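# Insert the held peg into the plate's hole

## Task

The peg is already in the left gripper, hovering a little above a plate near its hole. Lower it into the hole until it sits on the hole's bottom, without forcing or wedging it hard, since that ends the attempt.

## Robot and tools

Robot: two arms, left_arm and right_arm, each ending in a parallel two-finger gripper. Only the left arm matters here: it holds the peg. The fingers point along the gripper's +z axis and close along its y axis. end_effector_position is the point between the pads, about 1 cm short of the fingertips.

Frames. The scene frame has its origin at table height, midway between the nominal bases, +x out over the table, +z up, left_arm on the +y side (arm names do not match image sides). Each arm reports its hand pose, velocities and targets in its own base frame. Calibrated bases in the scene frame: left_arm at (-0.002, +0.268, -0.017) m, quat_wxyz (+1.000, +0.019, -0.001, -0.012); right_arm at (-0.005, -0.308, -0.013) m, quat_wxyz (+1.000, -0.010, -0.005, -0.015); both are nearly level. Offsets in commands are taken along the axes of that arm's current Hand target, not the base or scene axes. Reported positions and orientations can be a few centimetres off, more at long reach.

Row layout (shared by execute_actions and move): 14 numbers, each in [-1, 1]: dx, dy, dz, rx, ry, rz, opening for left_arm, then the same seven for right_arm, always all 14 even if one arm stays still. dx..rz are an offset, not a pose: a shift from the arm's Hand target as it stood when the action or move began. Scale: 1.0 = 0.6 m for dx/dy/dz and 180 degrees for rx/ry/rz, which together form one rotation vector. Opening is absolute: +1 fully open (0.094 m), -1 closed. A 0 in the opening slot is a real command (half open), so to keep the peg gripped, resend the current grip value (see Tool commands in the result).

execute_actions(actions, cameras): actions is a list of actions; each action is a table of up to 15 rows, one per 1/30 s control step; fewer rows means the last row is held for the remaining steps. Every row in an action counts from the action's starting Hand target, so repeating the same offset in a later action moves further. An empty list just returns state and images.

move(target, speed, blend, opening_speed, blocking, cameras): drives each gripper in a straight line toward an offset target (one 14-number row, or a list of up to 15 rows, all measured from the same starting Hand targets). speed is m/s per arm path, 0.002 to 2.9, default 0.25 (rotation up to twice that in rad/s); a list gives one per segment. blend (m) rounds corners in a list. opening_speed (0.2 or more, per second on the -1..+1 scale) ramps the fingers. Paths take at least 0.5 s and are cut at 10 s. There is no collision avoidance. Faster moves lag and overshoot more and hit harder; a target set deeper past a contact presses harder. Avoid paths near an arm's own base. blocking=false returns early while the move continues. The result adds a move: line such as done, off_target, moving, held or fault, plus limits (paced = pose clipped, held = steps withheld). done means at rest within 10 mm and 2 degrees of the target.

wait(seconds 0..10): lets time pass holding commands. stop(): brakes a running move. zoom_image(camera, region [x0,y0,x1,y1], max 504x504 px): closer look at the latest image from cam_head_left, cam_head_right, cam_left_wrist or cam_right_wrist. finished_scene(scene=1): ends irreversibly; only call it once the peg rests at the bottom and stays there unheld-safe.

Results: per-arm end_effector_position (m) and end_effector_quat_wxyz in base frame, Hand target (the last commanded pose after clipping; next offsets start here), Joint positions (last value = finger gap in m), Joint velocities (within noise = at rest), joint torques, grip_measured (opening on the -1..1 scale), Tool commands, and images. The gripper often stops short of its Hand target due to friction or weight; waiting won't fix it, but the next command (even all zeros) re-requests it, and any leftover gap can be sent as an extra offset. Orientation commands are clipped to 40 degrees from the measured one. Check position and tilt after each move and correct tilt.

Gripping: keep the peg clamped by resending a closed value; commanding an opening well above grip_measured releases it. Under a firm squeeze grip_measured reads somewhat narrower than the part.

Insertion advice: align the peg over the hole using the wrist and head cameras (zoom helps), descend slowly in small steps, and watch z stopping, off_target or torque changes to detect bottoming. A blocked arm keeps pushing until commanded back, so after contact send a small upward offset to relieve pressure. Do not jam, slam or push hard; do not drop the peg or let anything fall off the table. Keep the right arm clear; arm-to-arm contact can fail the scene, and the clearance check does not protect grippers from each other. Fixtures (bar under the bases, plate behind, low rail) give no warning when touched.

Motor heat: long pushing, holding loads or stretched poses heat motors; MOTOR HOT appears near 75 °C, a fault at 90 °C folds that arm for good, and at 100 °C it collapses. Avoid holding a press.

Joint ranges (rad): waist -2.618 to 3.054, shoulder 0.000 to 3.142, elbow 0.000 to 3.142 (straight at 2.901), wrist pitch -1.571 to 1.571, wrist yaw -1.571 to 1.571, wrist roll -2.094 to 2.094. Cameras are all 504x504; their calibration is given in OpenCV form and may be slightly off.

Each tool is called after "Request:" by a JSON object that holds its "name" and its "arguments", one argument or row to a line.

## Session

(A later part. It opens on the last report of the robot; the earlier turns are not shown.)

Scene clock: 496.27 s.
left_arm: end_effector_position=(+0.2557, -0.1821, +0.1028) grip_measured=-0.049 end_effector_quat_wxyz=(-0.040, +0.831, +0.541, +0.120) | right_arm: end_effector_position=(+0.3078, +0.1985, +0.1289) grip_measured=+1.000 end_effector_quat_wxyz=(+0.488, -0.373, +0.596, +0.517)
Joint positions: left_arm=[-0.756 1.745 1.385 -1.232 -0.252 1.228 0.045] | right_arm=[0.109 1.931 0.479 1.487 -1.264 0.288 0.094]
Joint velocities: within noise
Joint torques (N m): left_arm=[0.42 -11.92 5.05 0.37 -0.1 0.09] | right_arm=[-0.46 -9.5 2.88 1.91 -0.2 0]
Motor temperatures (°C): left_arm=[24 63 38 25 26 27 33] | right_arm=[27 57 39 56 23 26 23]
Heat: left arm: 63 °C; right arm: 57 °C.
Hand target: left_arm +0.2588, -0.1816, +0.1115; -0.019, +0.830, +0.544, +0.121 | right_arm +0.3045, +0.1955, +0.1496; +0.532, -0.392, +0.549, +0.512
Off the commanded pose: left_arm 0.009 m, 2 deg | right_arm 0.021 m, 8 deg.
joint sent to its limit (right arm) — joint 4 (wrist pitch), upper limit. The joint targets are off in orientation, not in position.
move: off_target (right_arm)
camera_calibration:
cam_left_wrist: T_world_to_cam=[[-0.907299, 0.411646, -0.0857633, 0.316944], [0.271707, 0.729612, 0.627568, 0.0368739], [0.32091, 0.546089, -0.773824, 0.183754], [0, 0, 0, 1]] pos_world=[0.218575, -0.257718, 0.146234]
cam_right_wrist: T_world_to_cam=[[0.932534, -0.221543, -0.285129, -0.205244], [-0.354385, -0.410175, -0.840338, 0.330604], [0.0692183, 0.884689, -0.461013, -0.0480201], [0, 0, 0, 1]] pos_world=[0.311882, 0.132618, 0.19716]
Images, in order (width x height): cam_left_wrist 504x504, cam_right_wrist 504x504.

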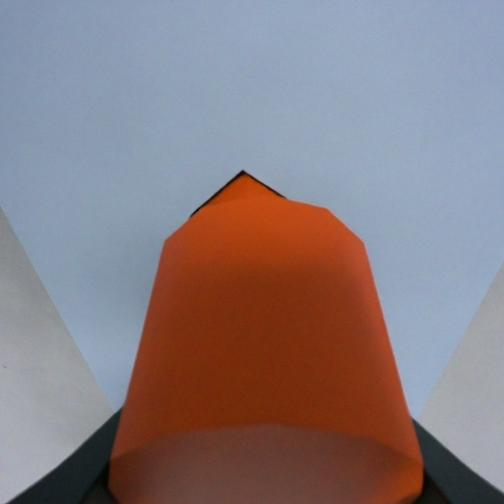

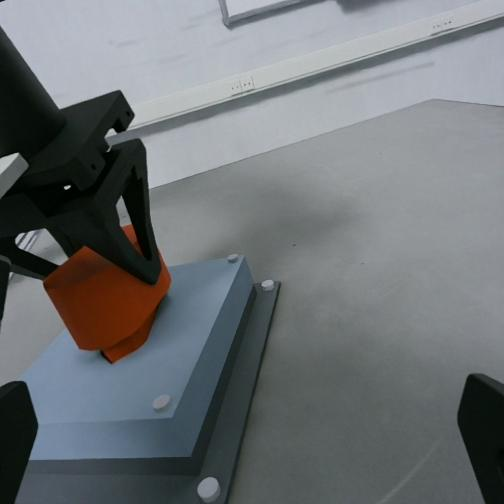

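Request:
{"name": "move", "arguments": {
  "target": [-0.0002,0.0039,0.0010,0.0144,-0.0002,0.0040,-1,0,0,0,0,0,0,1],
  "speed": 0.03,
  "cameras": ["cam_left_wrist","cam_right_wrist"]
}}

Request:
{"name": "zoom_image", "arguments": {
  "camera": "cam_left_wrist",
  "region": [180, 130, 330, 280]
}}

Request:
{"name": "zoom_image", "arguments": {
  "camera": "cam_right_wrist",
  "region": [70, 260, 180, 370]
}}

Scene clock: 514.17 s.
left_arm: end_effector_position=(+0.2566, -0.1819, +0.1045) grip_measured=-0.049 end_effector_quat_wxyz=(-0.044, +0.833, +0.541, +0.110) | right_arm: end_effector_position=(+0.3078, +0.1985, +0.1289) grip_measured=+1.000 end_effector_quat_wxyz=(+0.488, -0.373, +0.596, +0.517)
Joint positions: left_arm=[-0.745 1.756 1.406 -1.252 -0.236 1.241 0.045] | right_arm=[0.109 1.931 0.479 1.487 -1.264 0.288 0.094]
Joint velocities: within noise
Joint torques (N m): left_arm=[0.39 -8.53 8.05 0.03 -0.1 0.08] | right_arm=[-0.4 -9.46 2.86 1.91 -0.2 0.03]
Motor temperatures (°C): left_arm=[24 62 38 25 26 27 33] | right_arm=[27 57 39 57 23 26 23]
Heat: left arm: 62 °C; right arm: 57 °C.
Hand target: left_arm +0.2610, -0.1825, +0.1109; -0.039, +0.833, +0.541, +0.108 | right_arm +0.3045, +0.1955, +0.1496; +0.532, -0.392, +0.549, +0.512
Off the commanded pose: left_arm 0.008 m, 1 deg | right_arm 0.021 m, 8 deg.
joint sent to its limit (right arm) — joint 4 (wrist pitch), upper limit. The joint targets are off in orientation, not in position.
move: off_target (right_arm)
camera_calibration:
cam_left_wrist: T_world_to_cam=[[-0.908372, 0.412321, -0.0696583, 0.316576], [0.284733, 0.731879, 0.619096, 0.0333906], [0.306247, 0.542535, -0.78222, 0.188644], [0, 0, 0, 1]] pos_world=[0.22029, -0.257315, 0.148941]
cam_right_wrist: T_world_to_cam=[[0.932534, -0.221543, -0.285129, -0.205244], [-0.354385, -0.410175, -0.840338, 0.330604], [0.0692183, 0.884689, -0.461013, -0.0480201], [0, 0, 0, 1]] pos_world=[0.311882, 0.132618, 0.19716]
Images, in order (width x height): cam_left_wrist 504x504, cam_right_wrist 504x504.

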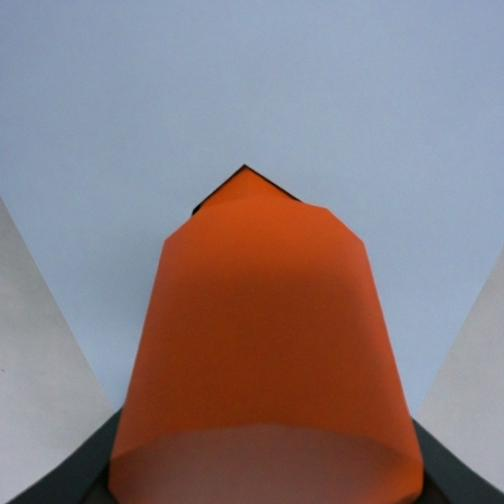

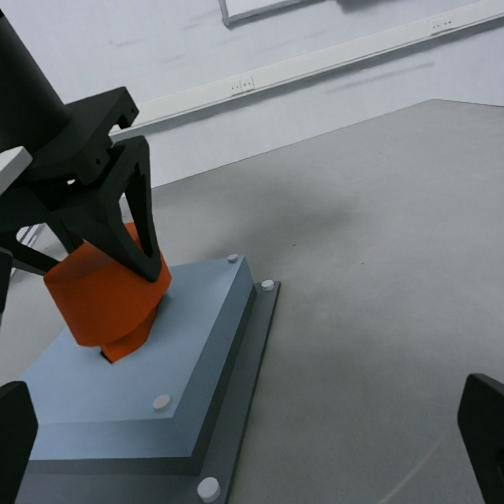

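Scaled by 3.360 from the camera's 504x504 image, which has a finer 720x720 frame.

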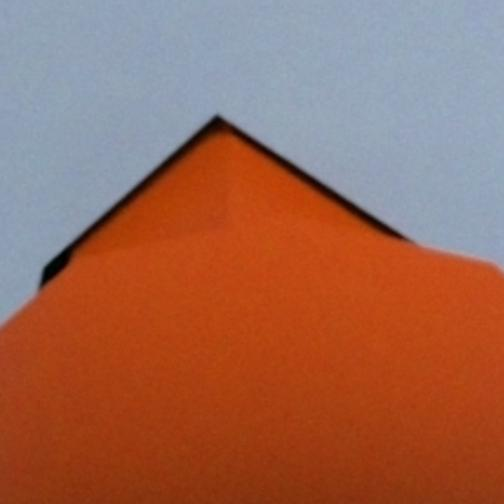

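Scaled by 4.582 from the camera's 504x504 image, which has a finer 720x720 frame.

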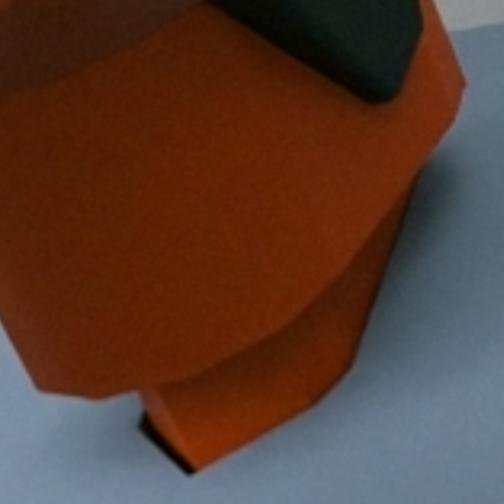

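Request:
{"name": "move", "arguments": {
  "target": [-0.0030,0.0004,0.0113,0,0,0,-1,0,0,0,0,0,0,1],
  "speed": 0.03,
  "cameras": ["cam_left_wrist","cam_right_wrist"]
}}

Request:
{"name": "zoom_image", "arguments": {
  "camera": "cam_left_wrist",
  "region": [180, 130, 330, 280]
}}

Request:
{"name": "zoom_image", "arguments": {
  "camera": "cam_right_wrist",
  "region": [70, 260, 180, 370]
}}

Scene clock: 521.90 s.
left_arm: end_effector_position=(+0.2566, -0.1820, +0.1029) grip_measured=-0.049 end_effector_quat_wxyz=(-0.046, +0.833, +0.540, +0.110) | right_arm: end_effector_position=(+0.3078, +0.1985, +0.1289) grip_measured=+1.000 end_effector_quat_wxyz=(+0.488, -0.373, +0.596, +0.517)
Joint positions: left_arm=[-0.745 1.761 1.407 -1.252 -0.236 1.242 0.045] | right_arm=[0.109 1.931 0.479 1.487 -1.264 0.288 0.094]
Joint velocities: within noise
Joint torques (N m): left_arm=[0.39 -8.57 6.19 0.3 -0.1 0.09] | right_arm=[-0.42 -9.5 2.95 1.92 -0.2 0.01]
Motor temperatures (°C): left_arm=[24 61 39 25 26 27 33] | right_arm=[27 57 39 57 23 26 23]
Heat: left arm: 61 °C; right arm: 57 °C.
Hand target: left_arm +0.2614, -0.1830, +0.1040; -0.039, +0.833, +0.542, +0.108 | right_arm +0.3045, +0.1955, +0.1496; +0.532, -0.391, +0.549, +0.512
Off the commanded pose: left_arm 0.005 m, 1 deg | right_arm 0.021 m, 8 deg.
joint sent to its limit (right arm) — joint 4 (wrist pitch), upper limit. The joint targets are off in orientation, not in position.
move: off_target (right_arm)
camera_calibration:
cam_left_wrist: T_world_to_cam=[[-0.90851, 0.41287, -0.0644045, 0.316034], [0.287629, 0.729689, 0.620342, 0.0331704], [0.303116, 0.545062, -0.781683, 0.188661], [0, 0, 0, 1]] pos_world=[0.220393, -0.257517, 0.14725]
cam_right_wrist: T_world_to_cam=[[0.932534, -0.221543, -0.285129, -0.205244], [-0.354385, -0.410175, -0.840338, 0.330604], [0.0692183, 0.884689, -0.461013, -0.0480201], [0, 0, 0, 1]] pos_world=[0.311882, 0.132618, 0.19716]
Images, in order (width x height): cam_left_wrist 504x504, cam_right_wrist 504x504.

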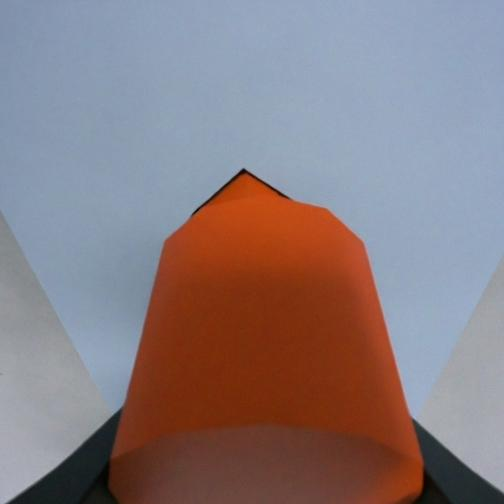

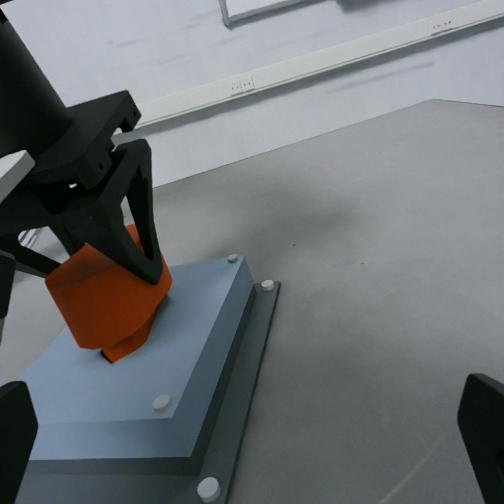

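Scaled by 3.360 from the camera's 504x504 image, which has a finer 720x720 frame.

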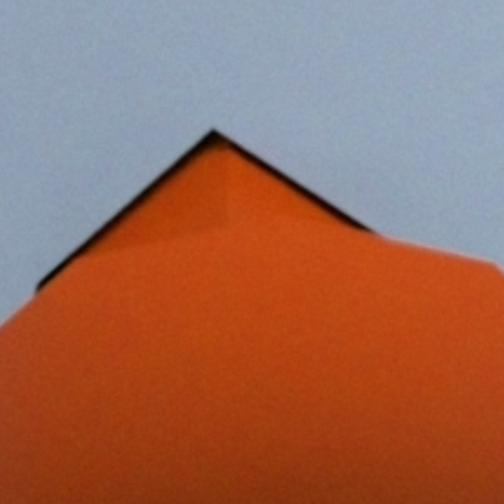

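Scaled by 4.582 from the camera's 504x504 image, which has a finer 720x720 frame.

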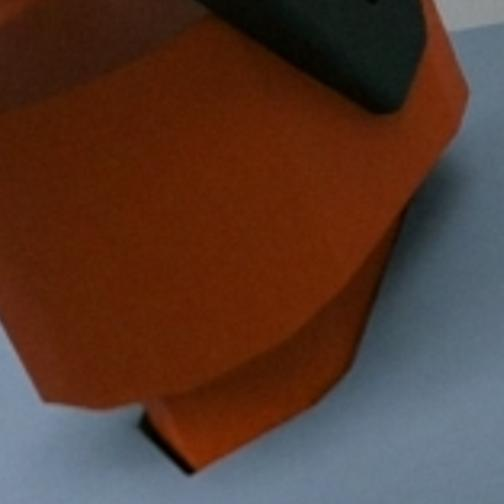

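Request:
{"name": "move", "arguments": {
  "target": [-0.0025,-0.0039,0.0026,0,0,0,-1,0,0,0,0,0,0,1],
  "speed": 0.03,
  "cameras": ["cam_left_wrist","cam_right_wrist"]
}}

Request:
{"name": "zoom_image", "arguments": {
  "camera": "cam_left_wrist",
  "region": [180, 130, 330, 280]
}}

Request:
{"name": "zoom_image", "arguments": {
  "camera": "cam_right_wrist",
  "region": [20, 220, 200, 400]
}}

Scene clock: 533.00 s.
left_arm: end_effector_position=(+0.2568, -0.1822, +0.1029) grip_measured=-0.049 end_effector_quat_wxyz=(-0.046, +0.833, +0.540, +0.110) | right_arm: end_effector_position=(+0.3078, +0.1985, +0.1289) grip_measured=+1.000 end_effector_quat_wxyz=(+0.488, -0.373, +0.596, +0.517)
Joint positions: left_arm=[-0.745 1.761 1.407 -1.251 -0.236 1.242 0.045] | right_arm=[0.109 1.931 0.479 1.487 -1.264 0.288 0.094]
Joint velocities: within noise
Joint torques (N m): left_arm=[-0.05 -9.06 4.96 0.37 -0.1 0.04] | right_arm=[-0.43 -9.51 2.89 1.93 -0.18 0.03]
Motor temperatures (°C): left_arm=[24 60 40 25 26 27 33] | right_arm=[27 58 38 57 23 26 23]
Heat: left arm: 60 °C; right arm: 58 °C.
Hand target: left_arm +0.2589, -0.1831, +0.1020; -0.039, +0.833, +0.542, +0.108 | right_arm +0.3045, +0.1955, +0.1496; +0.532, -0.392, +0.549, +0.512
Off the commanded pose: left_arm 0.002 m, 1 deg | right_arm 0.021 m, 8 deg.
joint sent to its limit (right arm) — joint 4 (wrist pitch), upper limit. The joint targets are off in orientation, not in position.
move: off_target (right_arm)
camera_calibration:
cam_left_wrist: T_world_to_cam=[[-0.908464, 0.412809, -0.0654367, 0.316423], [0.287136, 0.730175, 0.619998, 0.0335445], [0.303721, 0.544456, -0.78187, 0.188446], [0, 0, 0, 1]] pos_world=[0.220593, -0.257716, 0.147248]
cam_right_wrist: T_world_to_cam=[[0.932674, -0.221475, -0.284724, -0.205376], [-0.353993, -0.410233, -0.840475, 0.330516], [0.0693405, 0.884679, -0.461014, -0.0480568], [0, 0, 0, 1]] pos_world=[0.311882, 0.132618, 0.19716]
Images, in order (width x height): cam_left_wrist 504x504, cam_right_wrist 504x504.

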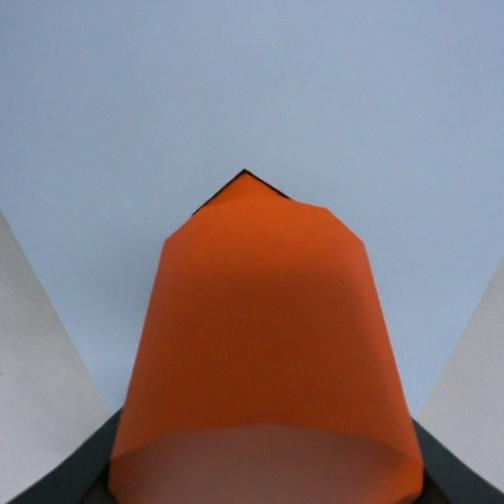

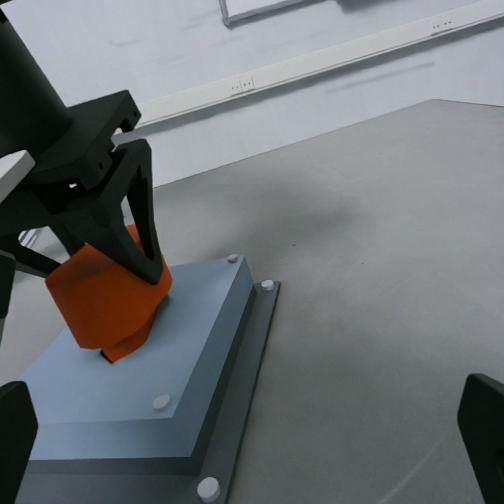

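Scaled by 3.360 from the camera's 504x504 image, which has a finer 720x720 frame.

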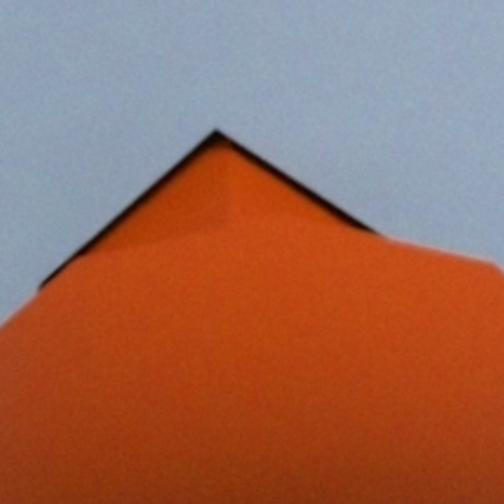

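Scaled by 2.800 from the camera's 504x504 image, which has a finer 720x720 frame.

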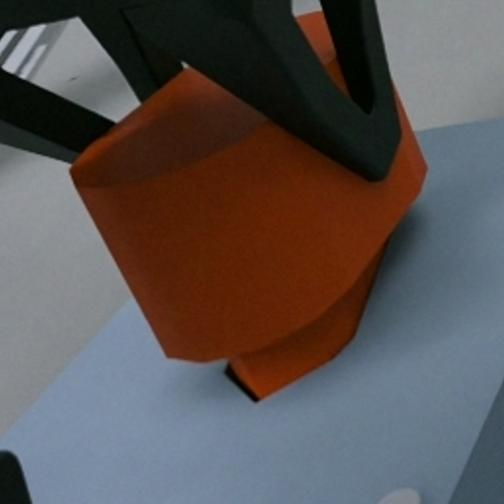

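Request:
{"name": "zoom_image", "arguments": {
  "camera": "cam_right_wrist",
  "region": [40, 270, 110, 340]
}}

Request:
{"name": "zoom_image", "arguments": {
  "camera": "cam_right_wrist",
  "region": [60, 300, 130, 370]
}}

Request:
{"name": "zoom_image", "arguments": {
  "camera": "cam_right_wrist",
  "region": [130, 220, 190, 280]
}}

Scaled by 7.200 from the camera's 504x504 image, which has a finer 720x720 frame.

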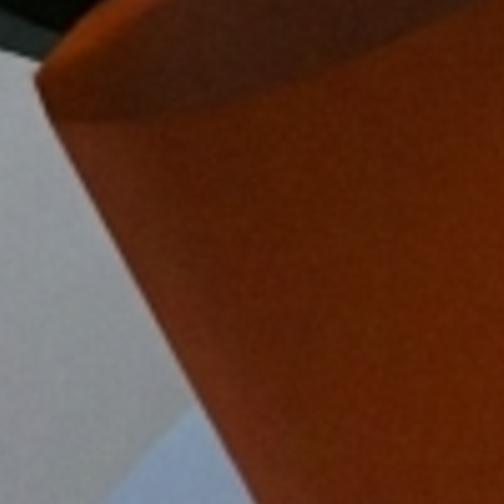

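Scaled by 7.200 from the camera's 504x504 image, which has a finer 720x720 frame.

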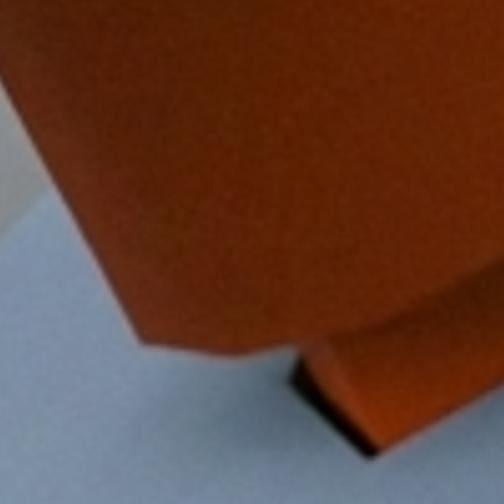

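Scaled by 8.400 from the camera's 504x504 image, which has a finer 720x720 frame.

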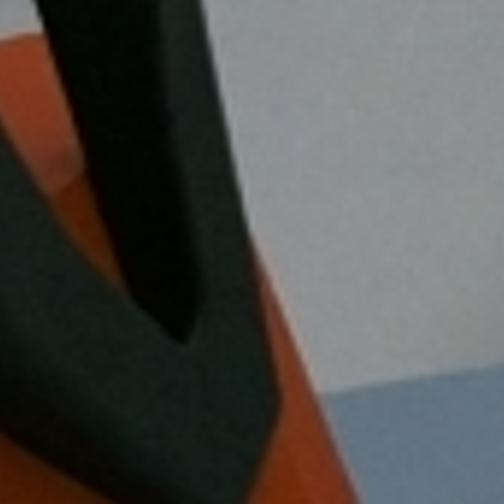

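Request:
{"name": "move", "arguments": {
  "target": [-0.0042,0.0019,-0.0003,0.0083,0.0176,0.0026,-1,0,0,0,0,0,0,1],
  "speed": 0.03,
  "cameras": ["cam_left_wrist","cam_right_wrist"]
}}

Request:
{"name": "zoom_image", "arguments": {
  "camera": "cam_left_wrist",
  "region": [180, 130, 330, 280]
}}

Request:
{"name": "zoom_image", "arguments": {
  "camera": "cam_right_wrist",
  "region": [20, 220, 200, 400]
}}

Scene clock: 560.20 s.
left_arm: end_effector_position=(+0.2564, -0.1840, +0.0998) grip_measured=-0.049 end_effector_quat_wxyz=(-0.063, +0.833, +0.537, +0.117) | right_arm: end_effector_position=(+0.3078, +0.1985, +0.1289) grip_measured=+1.000 end_effector_quat_wxyz=(+0.488, -0.373, +0.596, +0.517)
Joint positions: left_arm=[-0.762 1.795 1.43 -1.275 -0.258 1.227 0.045] | right_arm=[0.109 1.931 0.479 1.487 -1.264 0.288 0.094]
Joint velocities: within noise
Joint torques (N m): left_arm=[-0.96 -7.86 7.19 -0.01 -0.31 -0.12] | right_arm=[-0.4 -9.51 2.91 1.92 -0.2 0.02]
Motor temperatures (°C): left_arm=[23 59 39 25 26 27 33] | right_arm=[27 58 38 57 23 26 23]
Heat: left arm: 59 °C; right arm: 58 °C.
Hand target: left_arm +0.2589, -0.1859, +0.1018; -0.065, +0.831, +0.538, +0.124 | right_arm +0.3045, +0.1955, +0.1496; +0.532, -0.392, +0.549, +0.512
Off the commanded pose: left_arm 0.004 m, 1 deg | right_arm 0.021 m, 8 deg.
joint sent to its limit (right arm) — joint 4 (wrist pitch), upper limit. The joint targets are off in orientation, not in position.
move: off_target (right_arm)
camera_calibration:
cam_left_wrist: T_world_to_cam=[[-0.907208, 0.418422, -0.0435433, 0.315116], [0.294271, 0.70516, 0.6451, 0.0279124], [0.300629, 0.572427, -0.762856, 0.191125], [0, 0, 0, 1]] pos_world=[0.220204, -0.260939, 0.141516]
cam_right_wrist: T_world_to_cam=[[0.932674, -0.221475, -0.284724, -0.205376], [-0.353993, -0.410233, -0.840475, 0.330516], [0.0693405, 0.884679, -0.461014, -0.0480568], [0, 0, 0, 1]] pos_world=[0.311882, 0.132618, 0.19716]
Images, in order (width x height): cam_left_wrist 504x504, cam_right_wrist 504x504.

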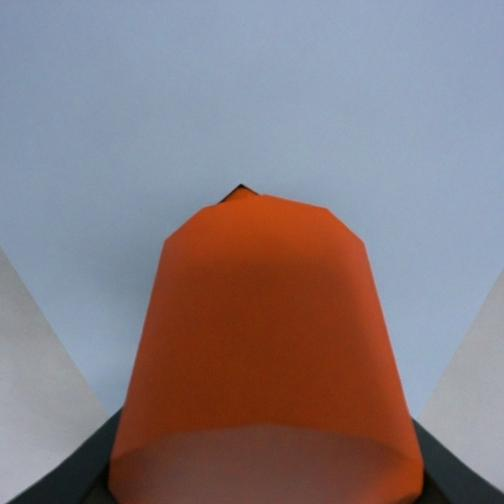

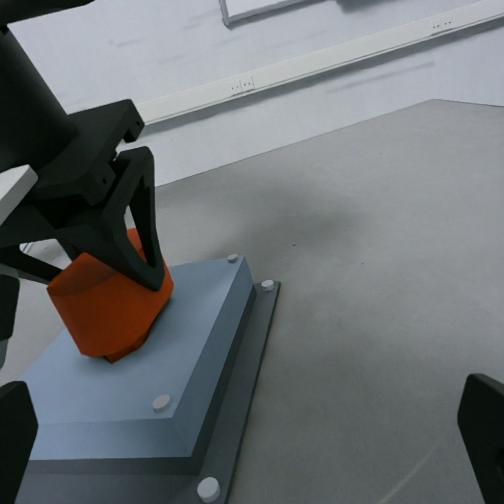

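Scaled by 3.360 from the camera's 504x504 image, which has a finer 720x720 frame.

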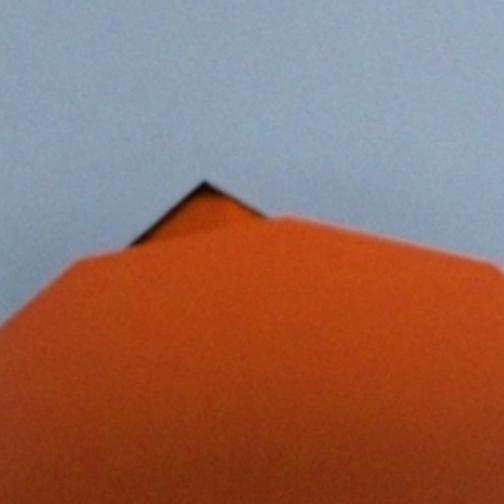

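Scaled by 2.800 from the camera's 504x504 image, which has a finer 720x720 frame.

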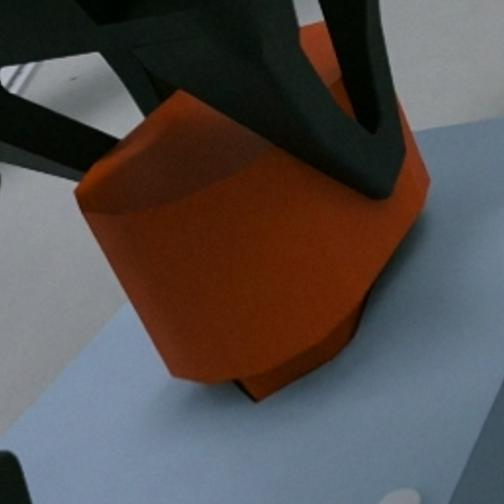

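Request:
{"name": "move", "arguments": {
  "target": [-0.0023,0,0.0018,0,0.0089,0,-1,0,0,0,0,0,0,1],
  "speed": 0.03,
  "cameras": ["cam_left_wrist","cam_right_wrist"]
}}

Request:
{"name": "zoom_image", "arguments": {
  "camera": "cam_right_wrist",
  "region": [20, 220, 200, 400]
}}

Scene clock: 565.97 s.
left_arm: end_effector_position=(+0.2559, -0.1850, +0.1005) grip_measured=-0.049 end_effector_quat_wxyz=(-0.069, +0.832, +0.535, +0.128) | right_arm: end_effector_position=(+0.3078, +0.1985, +0.1289) grip_measured=+1.000 end_effector_quat_wxyz=(+0.488, -0.373, +0.596, +0.517)
Joint positions: left_arm=[-0.778 1.804 1.439 -1.286 -0.281 1.209 0.045] | right_arm=[0.109 1.931 0.479 1.487 -1.264 0.288 0.094]
Joint velocities: within noise
Joint torques (N m): left_arm=[-0.96 -7.5 6.83 0.02 -0.33 -0.13] | right_arm=[-0.46 -9.5 2.86 1.91 -0.18 0.02]
Motor temperatures (°C): left_arm=[23 57 39 25 26 27 33] | right_arm=[27 58 38 57 23 26 23]
Heat: left arm: 57 °C; right arm: 58 °C.
Hand target: left_arm +0.2585, -0.1868, +0.1003; -0.072, +0.829, +0.537, +0.135 | right_arm +0.3045, +0.1955, +0.1496; +0.532, -0.392, +0.549, +0.512
Off the commanded pose: left_arm 0.003 m, 1 deg | right_arm 0.021 m, 8 deg.
joint sent to its limit (right arm) — joint 4 (wrist pitch), upper limit. The joint targets are off in orientation, not in position.
move: off_target (right_arm)
camera_calibration:
cam_left_wrist: T_world_to_cam=[[-0.906439, 0.419878, -0.0455026, 0.315431], [0.286388, 0.690268, 0.664464, 0.0255445], [0.310403, 0.589265, -0.745934, 0.191391], [0, 0, 0, 1]] pos_world=[0.219195, -0.262855, 0.140145]
cam_right_wrist: T_world_to_cam=[[0.932674, -0.221475, -0.284724, -0.205376], [-0.353993, -0.410233, -0.840475, 0.330516], [0.0693405, 0.884679, -0.461014, -0.0480568], [0, 0, 0, 1]] pos_world=[0.311882, 0.132618, 0.19716]
Images, in order (width x height): cam_left_wrist 504x504, cam_right_wrist 504x504.

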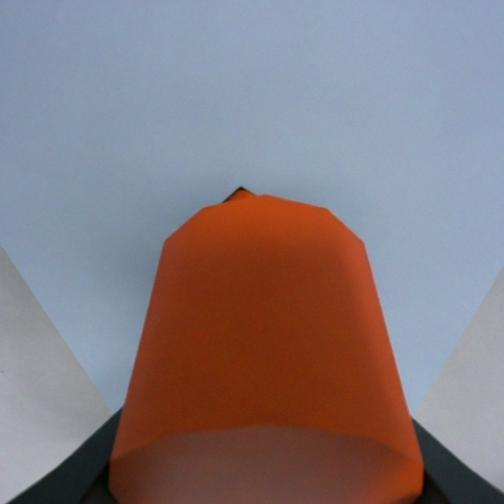

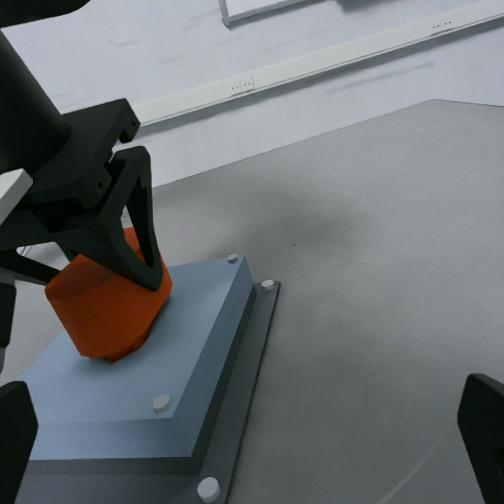

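Scaled by 2.800 from the camera's 504x504 image, which has a finer 720x720 frame.

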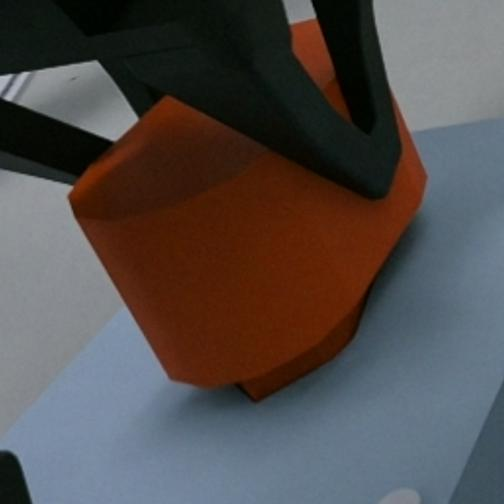

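Request:
{"name": "move", "arguments": {
  "target": [0.0023,0.0002,-0.0080,0,0,0,-1,0,0,0,0,0,0,1],
  "speed": 0.03,
  "cameras": ["cam_right_wrist"]
}}

Request:
{"name": "move", "arguments": {
  "target": [0,0,0,0,0,0,0.35,0,0,0,0,0,0,1],
  "opening_speed": 0.4,
  "cameras": ["cam_left_wrist","cam_right_wrist"]
}}

Request:
{"name": "zoom_image", "arguments": {
  "camera": "cam_right_wrist",
  "region": [20, 220, 200, 400]
}}

Scene clock: 573.60 s.
left_arm: end_effector_position=(+0.2561, -0.1851, +0.1011) grip_measured=-0.049 end_effector_quat_wxyz=(-0.072, +0.832, +0.535, +0.128) | right_arm: end_effector_position=(+0.3078, +0.1985, +0.1289) grip_measured=+1.000 end_effector_quat_wxyz=(+0.488, -0.373, +0.596, +0.516)
Joint positions: left_arm=[-0.778 1.811 1.449 -1.296 -0.281 1.208 0.045] | right_arm=[0.109 1.931 0.479 1.487 -1.264 0.287 0.094]
Joint velocities: within noise
Joint torques (N m): left_arm=[-0.98 -8.39 7.43 -0.09 -0.32 -0.15] | right_arm=[-0.39 -9.51 2.86 1.93 -0.2 0.02]
Motor temperatures (°C): left_arm=[23 56 40 25 26 27 33] | right_arm=[27 59 38 58 23 26 23]
Heat: left arm: 56 °C; right arm: 59 °C.
Hand target: left_arm +0.2585, -0.1869, +0.1053; -0.072, +0.829, +0.537, +0.135 | right_arm +0.3045, +0.1955, +0.1496; +0.532, -0.392, +0.549, +0.512
Off the commanded pose: left_arm 0.005 m, 1 deg | right_arm 0.021 m, 8 deg.
joint sent to its limit (right arm) — joint 4 (wrist pitch), upper limit. The joint targets are off in orientation, not in position.
move: off_target (right_arm)
camera_calibration:
cam_right_wrist: T_world_to_cam=[[0.932765, -0.221532, -0.28438, -0.205436], [-0.35371, -0.410235, -0.840593, 0.330535], [0.0695558, 0.884664, -0.461011, -0.0480766], [0, 0, 0, 1]] pos_world=[0.311881, 0.132618, 0.197259]
Images, in order (width x height): cam_right_wrist 504x504.

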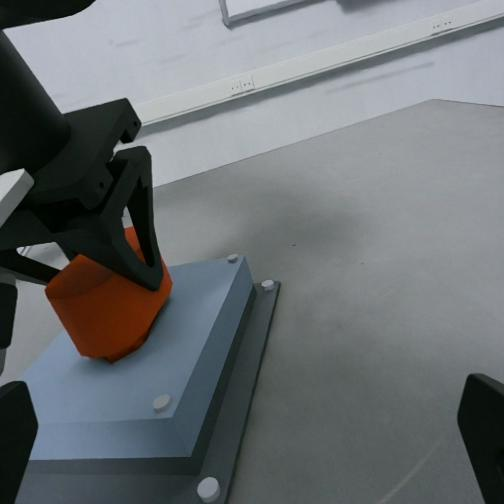

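Scene clock: 577.20 s.
left_arm: end_effector_position=(+0.2560, -0.1851, +0.1011) grip_measured=+0.348 end_effector_quat_wxyz=(-0.072, +0.831, +0.536, +0.128) | right_arm: end_effector_position=(+0.3078, +0.1985, +0.1289) grip_measured=+1.000 end_effector_quat_wxyz=(+0.488, -0.373, +0.596, +0.516)
Joint positions: left_arm=[-0.778 1.811 1.449 -1.296 -0.281 1.207 0.063] | right_arm=[0.109 1.931 0.479 1.487 -1.264 0.287 0.094]
Joint velocities: within noise
Joint torques (N m): left_arm=[-0.99 -8.39 7.43 -0.1 -0.33 -0.12] | right_arm=[-0.38 -9.5 2.88 1.91 -0.2 0.01]
Motor temperatures (°C): left_arm=[23 56 40 25 26 27 33] | right_arm=[27 59 38 58 23 26 23]
Heat: left arm: 56 °C; right arm: 59 °C.
Hand target: left_arm +0.2585, -0.1869, +0.1053; -0.072, +0.829, +0.537, +0.135 | right_arm +0.3045, +0.1955, +0.1496; +0.532, -0.392, +0.549, +0.512
Off the commanded pose: left_arm 0.005 m, 1 deg | right_arm 0.021 m, 8 deg.
joint sent to its limit (right arm) — joint 4 (wrist pitch), upper limit. The joint targets are off in orientation, not in position.
move: off_target (right_arm)
camera_calibration:
cam_left_wrist: T_world_to_cam=[[-0.907694, 0.417743, -0.0397943, 0.314889], [0.287456, 0.688069, 0.666281, 0.0244355], [0.305715, 0.59334, -0.744638, 0.193658], [0, 0, 0, 1]] pos_world=[0.219594, -0.26326, 0.140455]
cam_right_wrist: T_world_to_cam=[[0.932765, -0.221532, -0.28438, -0.205436], [-0.35371, -0.410235, -0.840593, 0.330535], [0.0695558, 0.884664, -0.461011, -0.0480766], [0, 0, 0, 1]] pos_world=[0.311881, 0.132618, 0.197259]
Images, in order (width x height): cam_left_wrist 504x504, cam_right_wrist 504x504.

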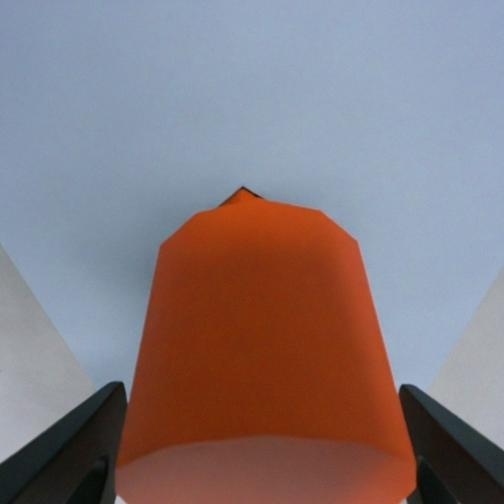

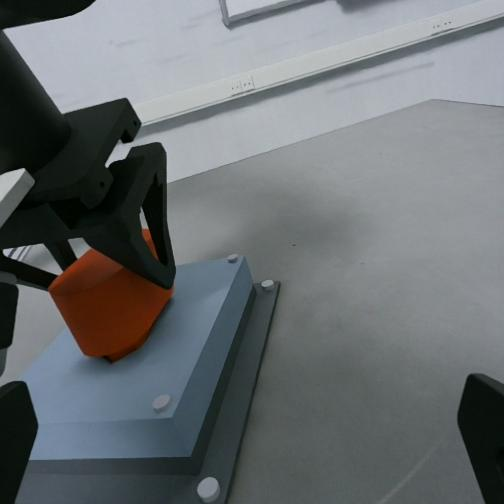

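Scaled by 2.800 from the camera's 504x504 image, which has a finer 720x720 frame.

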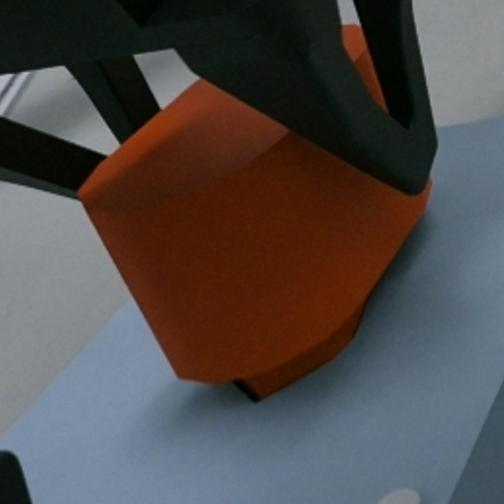

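Request:
{"name": "move", "arguments": {
  "target": [
    [0,0,-0.01,0,0,0,0.9,0,0,0,0,0,0,1],
    [0,0,-0.13,0,0,0,0.9,0,0,0,0,0,0,1]
  ],
  "speed": [0.05,0.2],
  "cameras": ["cam_left_wrist","cam_right_wrist"]
}}

Request:
{"name": "zoom_image", "arguments": {
  "camera": "cam_right_wrist",
  "region": [20, 220, 200, 400]
}}

Scene clock: 581.80 s.
left_arm: end_effector_position=(+0.2476, -0.2090, +0.1734) grip_measured=+0.898 end_effector_quat_wxyz=(-0.052, +0.834, +0.532, +0.134) | right_arm: end_effector_position=(+0.3078, +0.1985, +0.1289) grip_measured=+1.000 end_effector_quat_wxyz=(+0.489, -0.373, +0.596, +0.516)
Joint positions: left_arm=[-0.849 1.828 1.76 -1.566 -0.281 1.149 0.089] | right_arm=[0.109 1.931 0.479 1.487 -1.264 0.287 0.094]
Joint velocities: within noise
Joint torques (N m): left_arm=[-0.75 -9.68 6.75 -0.09 -0.29 -0.12] | right_arm=[-0.46 -9.5 2.88 1.91 -0.2 0.04]
Motor temperatures (°C): left_arm=[23 56 41 25 26 27 33] | right_arm=[27 59 38 58 23 26 23]
Heat: left arm: 56 °C; right arm: 59 °C.
Hand target: left_arm +0.2470, -0.2076, +0.1796; -0.072, +0.829, +0.537, +0.135 | right_arm +0.3045, +0.1955, +0.1496; +0.532, -0.392, +0.549, +0.512
Off the commanded pose: left_arm 0.006 m, 2 deg | right_arm 0.021 m, 8 deg.
joint sent to its limit (left arm) — joint 4 (wrist pitch), lower limit. The joint targets still meet the commanded pose.
joint sent to its limit (right arm) — joint 4 (wrist pitch), upper limit. The joint targets are off in orientation, not in position.
move: off_target (right_arm)
camera_calibration:
cam_left_wrist: T_world_to_cam=[[-0.899208, 0.430474, -0.0782069, 0.327371], [0.278337, 0.70075, 0.65687, 0.00166801], [0.337569, 0.568895, -0.749937, 0.252133], [0, 0, 0, 1]] pos_world=[0.208799, -0.285531, 0.213591]
cam_right_wrist: T_world_to_cam=[[0.932868, -0.221543, -0.284035, -0.205442], [-0.353416, -0.410382, -0.840645, 0.330437], [0.0696763, 0.884593, -0.461129, -0.0480749], [0, 0, 0, 1]] pos_world=[0.311781, 0.132618, 0.197259]
Images, in order (width x height): cam_left_wrist 504x504, cam_right_wrist 504x504.

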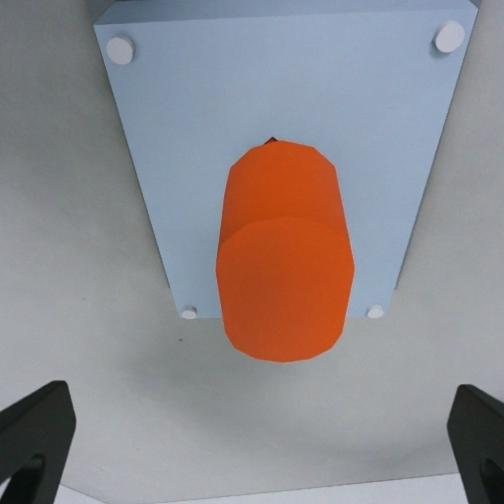

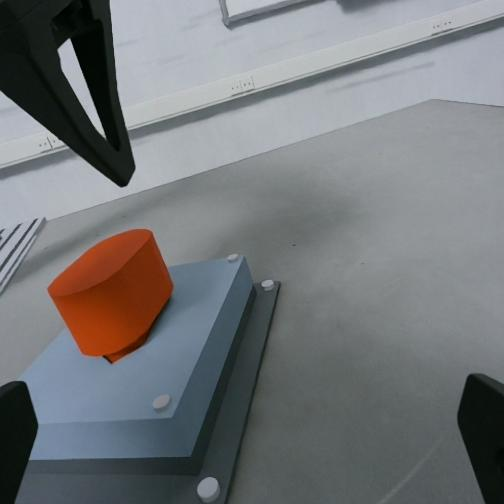

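Scaled by 2.800 from the camera's 504x504 image, which has a finer 720x720 frame.

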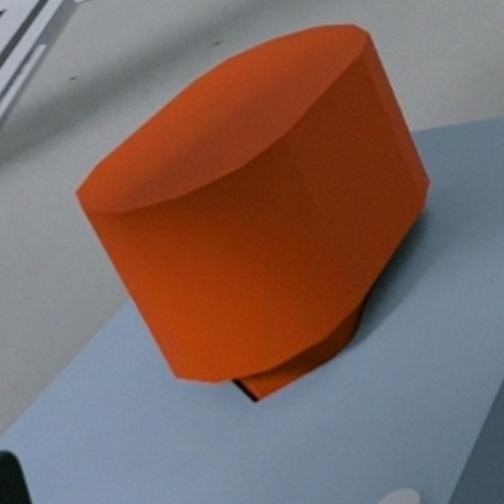

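Request:
{"name": "zoom_image", "arguments": {
  "camera": "cam_left_wrist",
  "region": [180, 120, 380, 320]
}}

Request:
{"name": "zoom_image", "arguments": {
  "camera": "cam_head_right",
  "region": [160, 190, 260, 290]
}}

Scaled by 2.520 from the camera's 504x504 image, which has a finer 720x720 frame.

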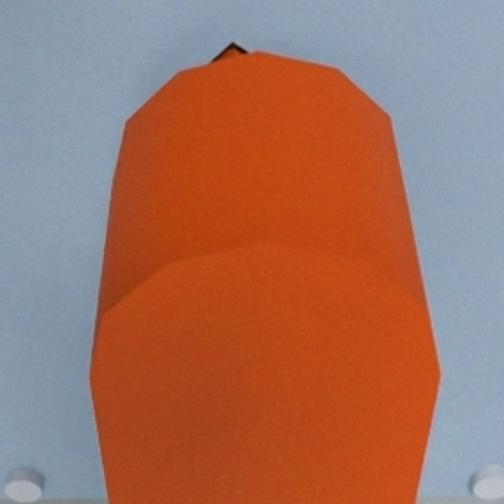

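This scene's latest camera images include none from cam_head_right. They are from: cam_left_wrist, cam_right_wrist. cam_head_right's image comes with the result of a call that names it in "cameras".

Request:
{"name": "wait", "arguments": {
  "seconds": 0.1
}}

Request:
{"name": "zoom_image", "arguments": {
  "camera": "cam_head_right",
  "region": [160, 190, 260, 290]
}}

Request:
{"name": "zoom_image", "arguments": {
  "camera": "cam_right_wrist",
  "region": [80, 290, 190, 400]
}}

Scene clock: 599.10 s.
left_arm: end_effector_position=(+0.2475, -0.2089, +0.1734) grip_measured=+0.898 end_effector_quat_wxyz=(-0.052, +0.834, +0.532, +0.134) | right_arm: end_effector_position=(+0.3078, +0.1985, +0.1289) grip_measured=+1.000 end_effector_quat_wxyz=(+0.489, -0.373, +0.596, +0.516)
Joint positions: left_arm=[-0.849 1.828 1.76 -1.567 -0.281 1.148 0.089] | right_arm=[0.109 1.931 0.479 1.487 -1.264 0.287 0.094]
Joint velocities: within noise
Joint torques (N m): left_arm=[-0.75 -9.68 6.75 -0.09 -0.29 -0.12] | right_arm=[-0.44 -9.47 2.93 1.92 -0.18 0.02]
Motor temperatures (°C): left_arm=[23 58 41 25 26 27 32] | right_arm=[27 59 38 58 23 26 23]
Heat: left arm: 58 °C; right arm: 59 °C.
Hand target: left_arm +0.2470, -0.2076, +0.1796; -0.072, +0.829, +0.537, +0.135 | right_arm +0.3045, +0.1955, +0.1496; +0.532, -0.392, +0.549, +0.512
Tool commands: left_gripper/opening=+0.9 right_gripper/opening=+1.0
Off the commanded pose: left_arm 0.006 m, 2 deg | right_arm 0.021 m, 8 deg.
wait: 0.10 s; at rest from the start
camera_calibration:
cam_left_wrist: T_world_to_cam=[[-0.899392, 0.430195, -0.0776234, 0.327073], [0.278367, 0.700535, 0.657087, 0.00151141], [0.337054, 0.569371, -0.749808, 0.252326], [0, 0, 0, 1]] pos_world=[0.208698, -0.285431, 0.213592]
cam_right_wrist: T_world_to_cam=[[0.932868, -0.221543, -0.284035, -0.205442], [-0.353416, -0.410382, -0.840645, 0.330437], [0.0696763, 0.884593, -0.461129, -0.0480749], [0, 0, 0, 1]] pos_world=[0.311781, 0.132618, 0.197259]

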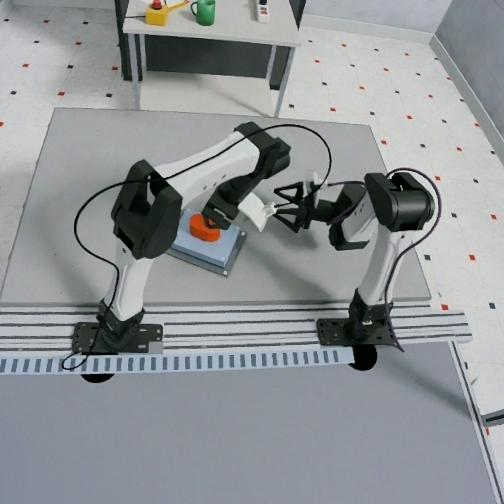

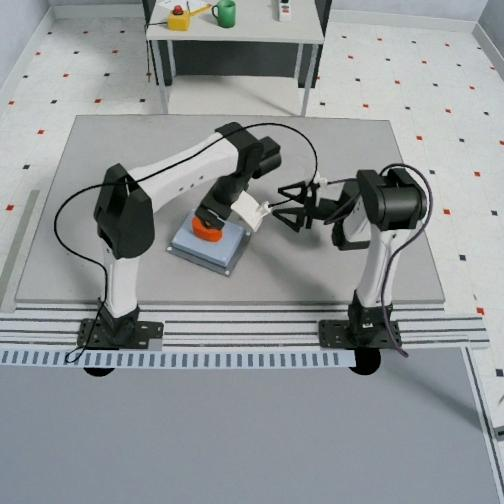

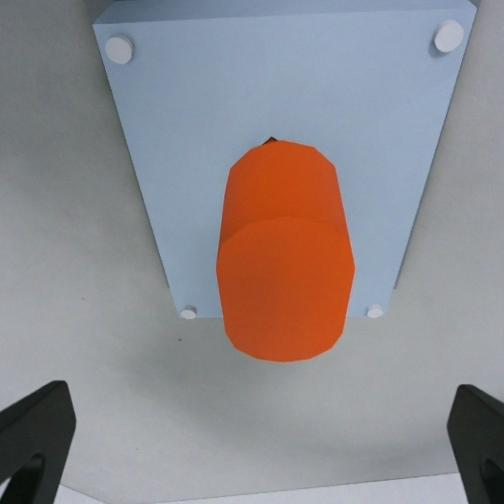

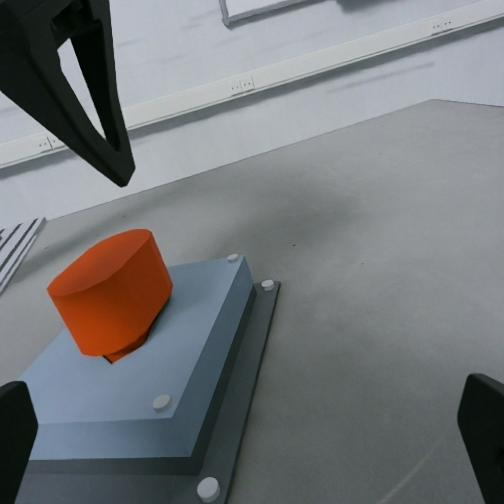

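Scaled by 5.040 from the camera's 504x504 image, which has a finer 720x720 frame.

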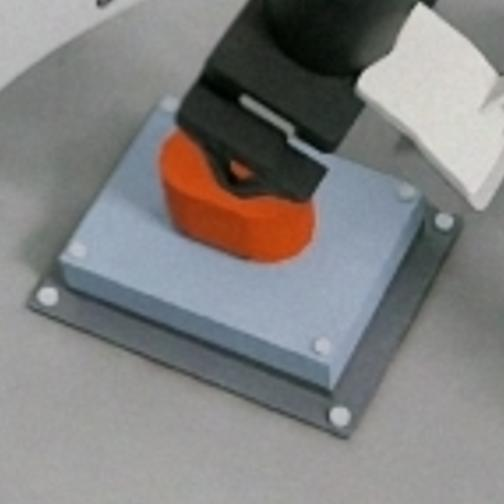

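Scaled by 4.582 from the camera's 504x504 image, which has a finer 720x720 frame.

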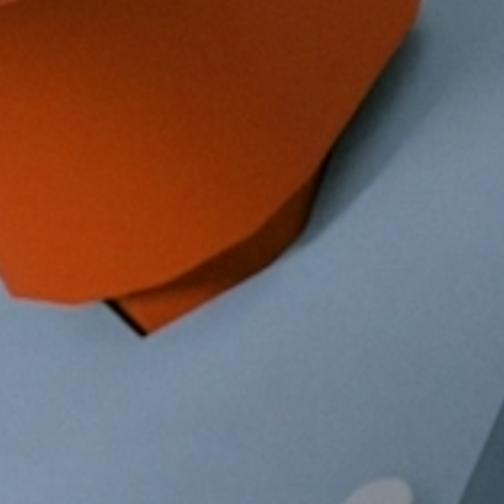

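Request:
{"name": "move", "arguments": {
  "target": [0.0178,-0.0048,0.0465,0,0,0,-0.9,0,0,0,0,0,0,1],
  "speed": 0.08,
  "cameras": ["cam_left_wrist","cam_right_wrist"]
}}

Scene clock: 610.60 s.
left_arm: end_effector_position=(+0.2489, -0.1928, +0.1530) grip_measured=-0.898 end_effector_quat_wxyz=(-0.080, +0.829, +0.538, +0.128) | right_arm: end_effector_position=(+0.3078, +0.1985, +0.1289) grip_measured=+1.000 end_effector_quat_wxyz=(+0.489, -0.373, +0.596, +0.516)
Joint positions: left_arm=[-0.811 1.828 1.674 -1.531 -0.281 1.163 0.005] | right_arm=[0.109 1.931 0.479 1.487 -1.264 0.287 0.094]
Joint velocities: within noise
Joint torques (N m): left_arm=[0.16 -10.78 4.67 0.16 -0.32 0.09] | right_arm=[-0.44 -9.46 2.91 1.91 -0.2 0.03]
Motor temperatures (°C): left_arm=[23 59 41 25 26 27 32] | right_arm=[27 59 38 58 23 26 23]
Heat: left arm: 59 °C; right arm: 59 °C.
Hand target: left_arm +0.2527, -0.1898, +0.1563; -0.072, +0.829, +0.537, +0.135 | right_arm +0.3045, +0.1955, +0.1496; +0.532, -0.392, +0.549, +0.512
Off the commanded pose: left_arm 0.006 m, 1 deg | right_arm 0.021 m, 8 deg.
joint sent to its limit (right arm) — joint 4 (wrist pitch), upper limit. The joint targets are off in orientation, not in position.
move: off_target (right_arm)
camera_calibration:
cam_left_wrist: T_world_to_cam=[[-0.9111, 0.411283, -0.0272403, 0.311505], [0.28732, 0.681094, 0.673467, -0.00525844], [0.295539, 0.605769, -0.738715, 0.243065], [0, 0, 0, 1]] pos_world=[0.213488, -0.271776, 0.191582]
cam_right_wrist: T_world_to_cam=[[0.932868, -0.221543, -0.284035, -0.205442], [-0.353416, -0.410382, -0.840645, 0.330437], [0.0696763, 0.884593, -0.461129, -0.0480749], [0, 0, 0, 1]] pos_world=[0.311781, 0.132618, 0.197259]
Images, in order (width x height): cam_left_wrist 504x504, cam_right_wrist 504x504.

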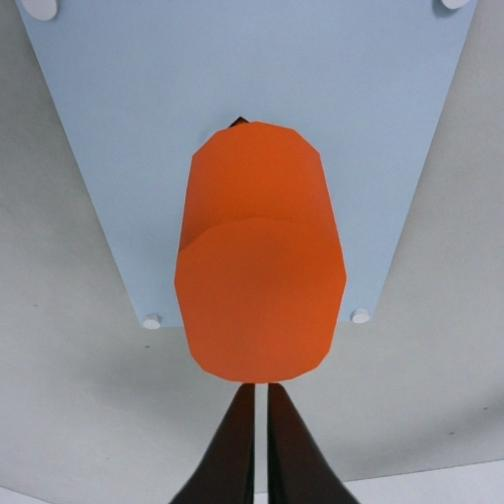

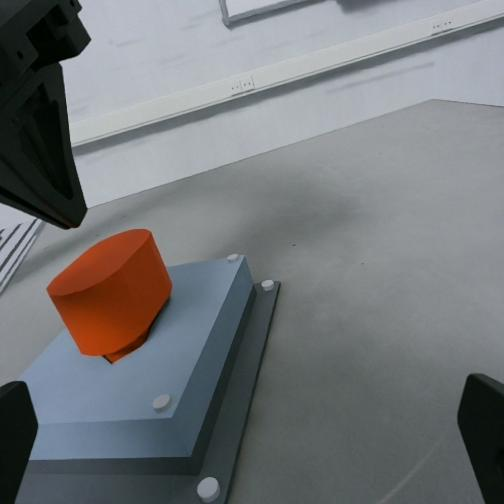

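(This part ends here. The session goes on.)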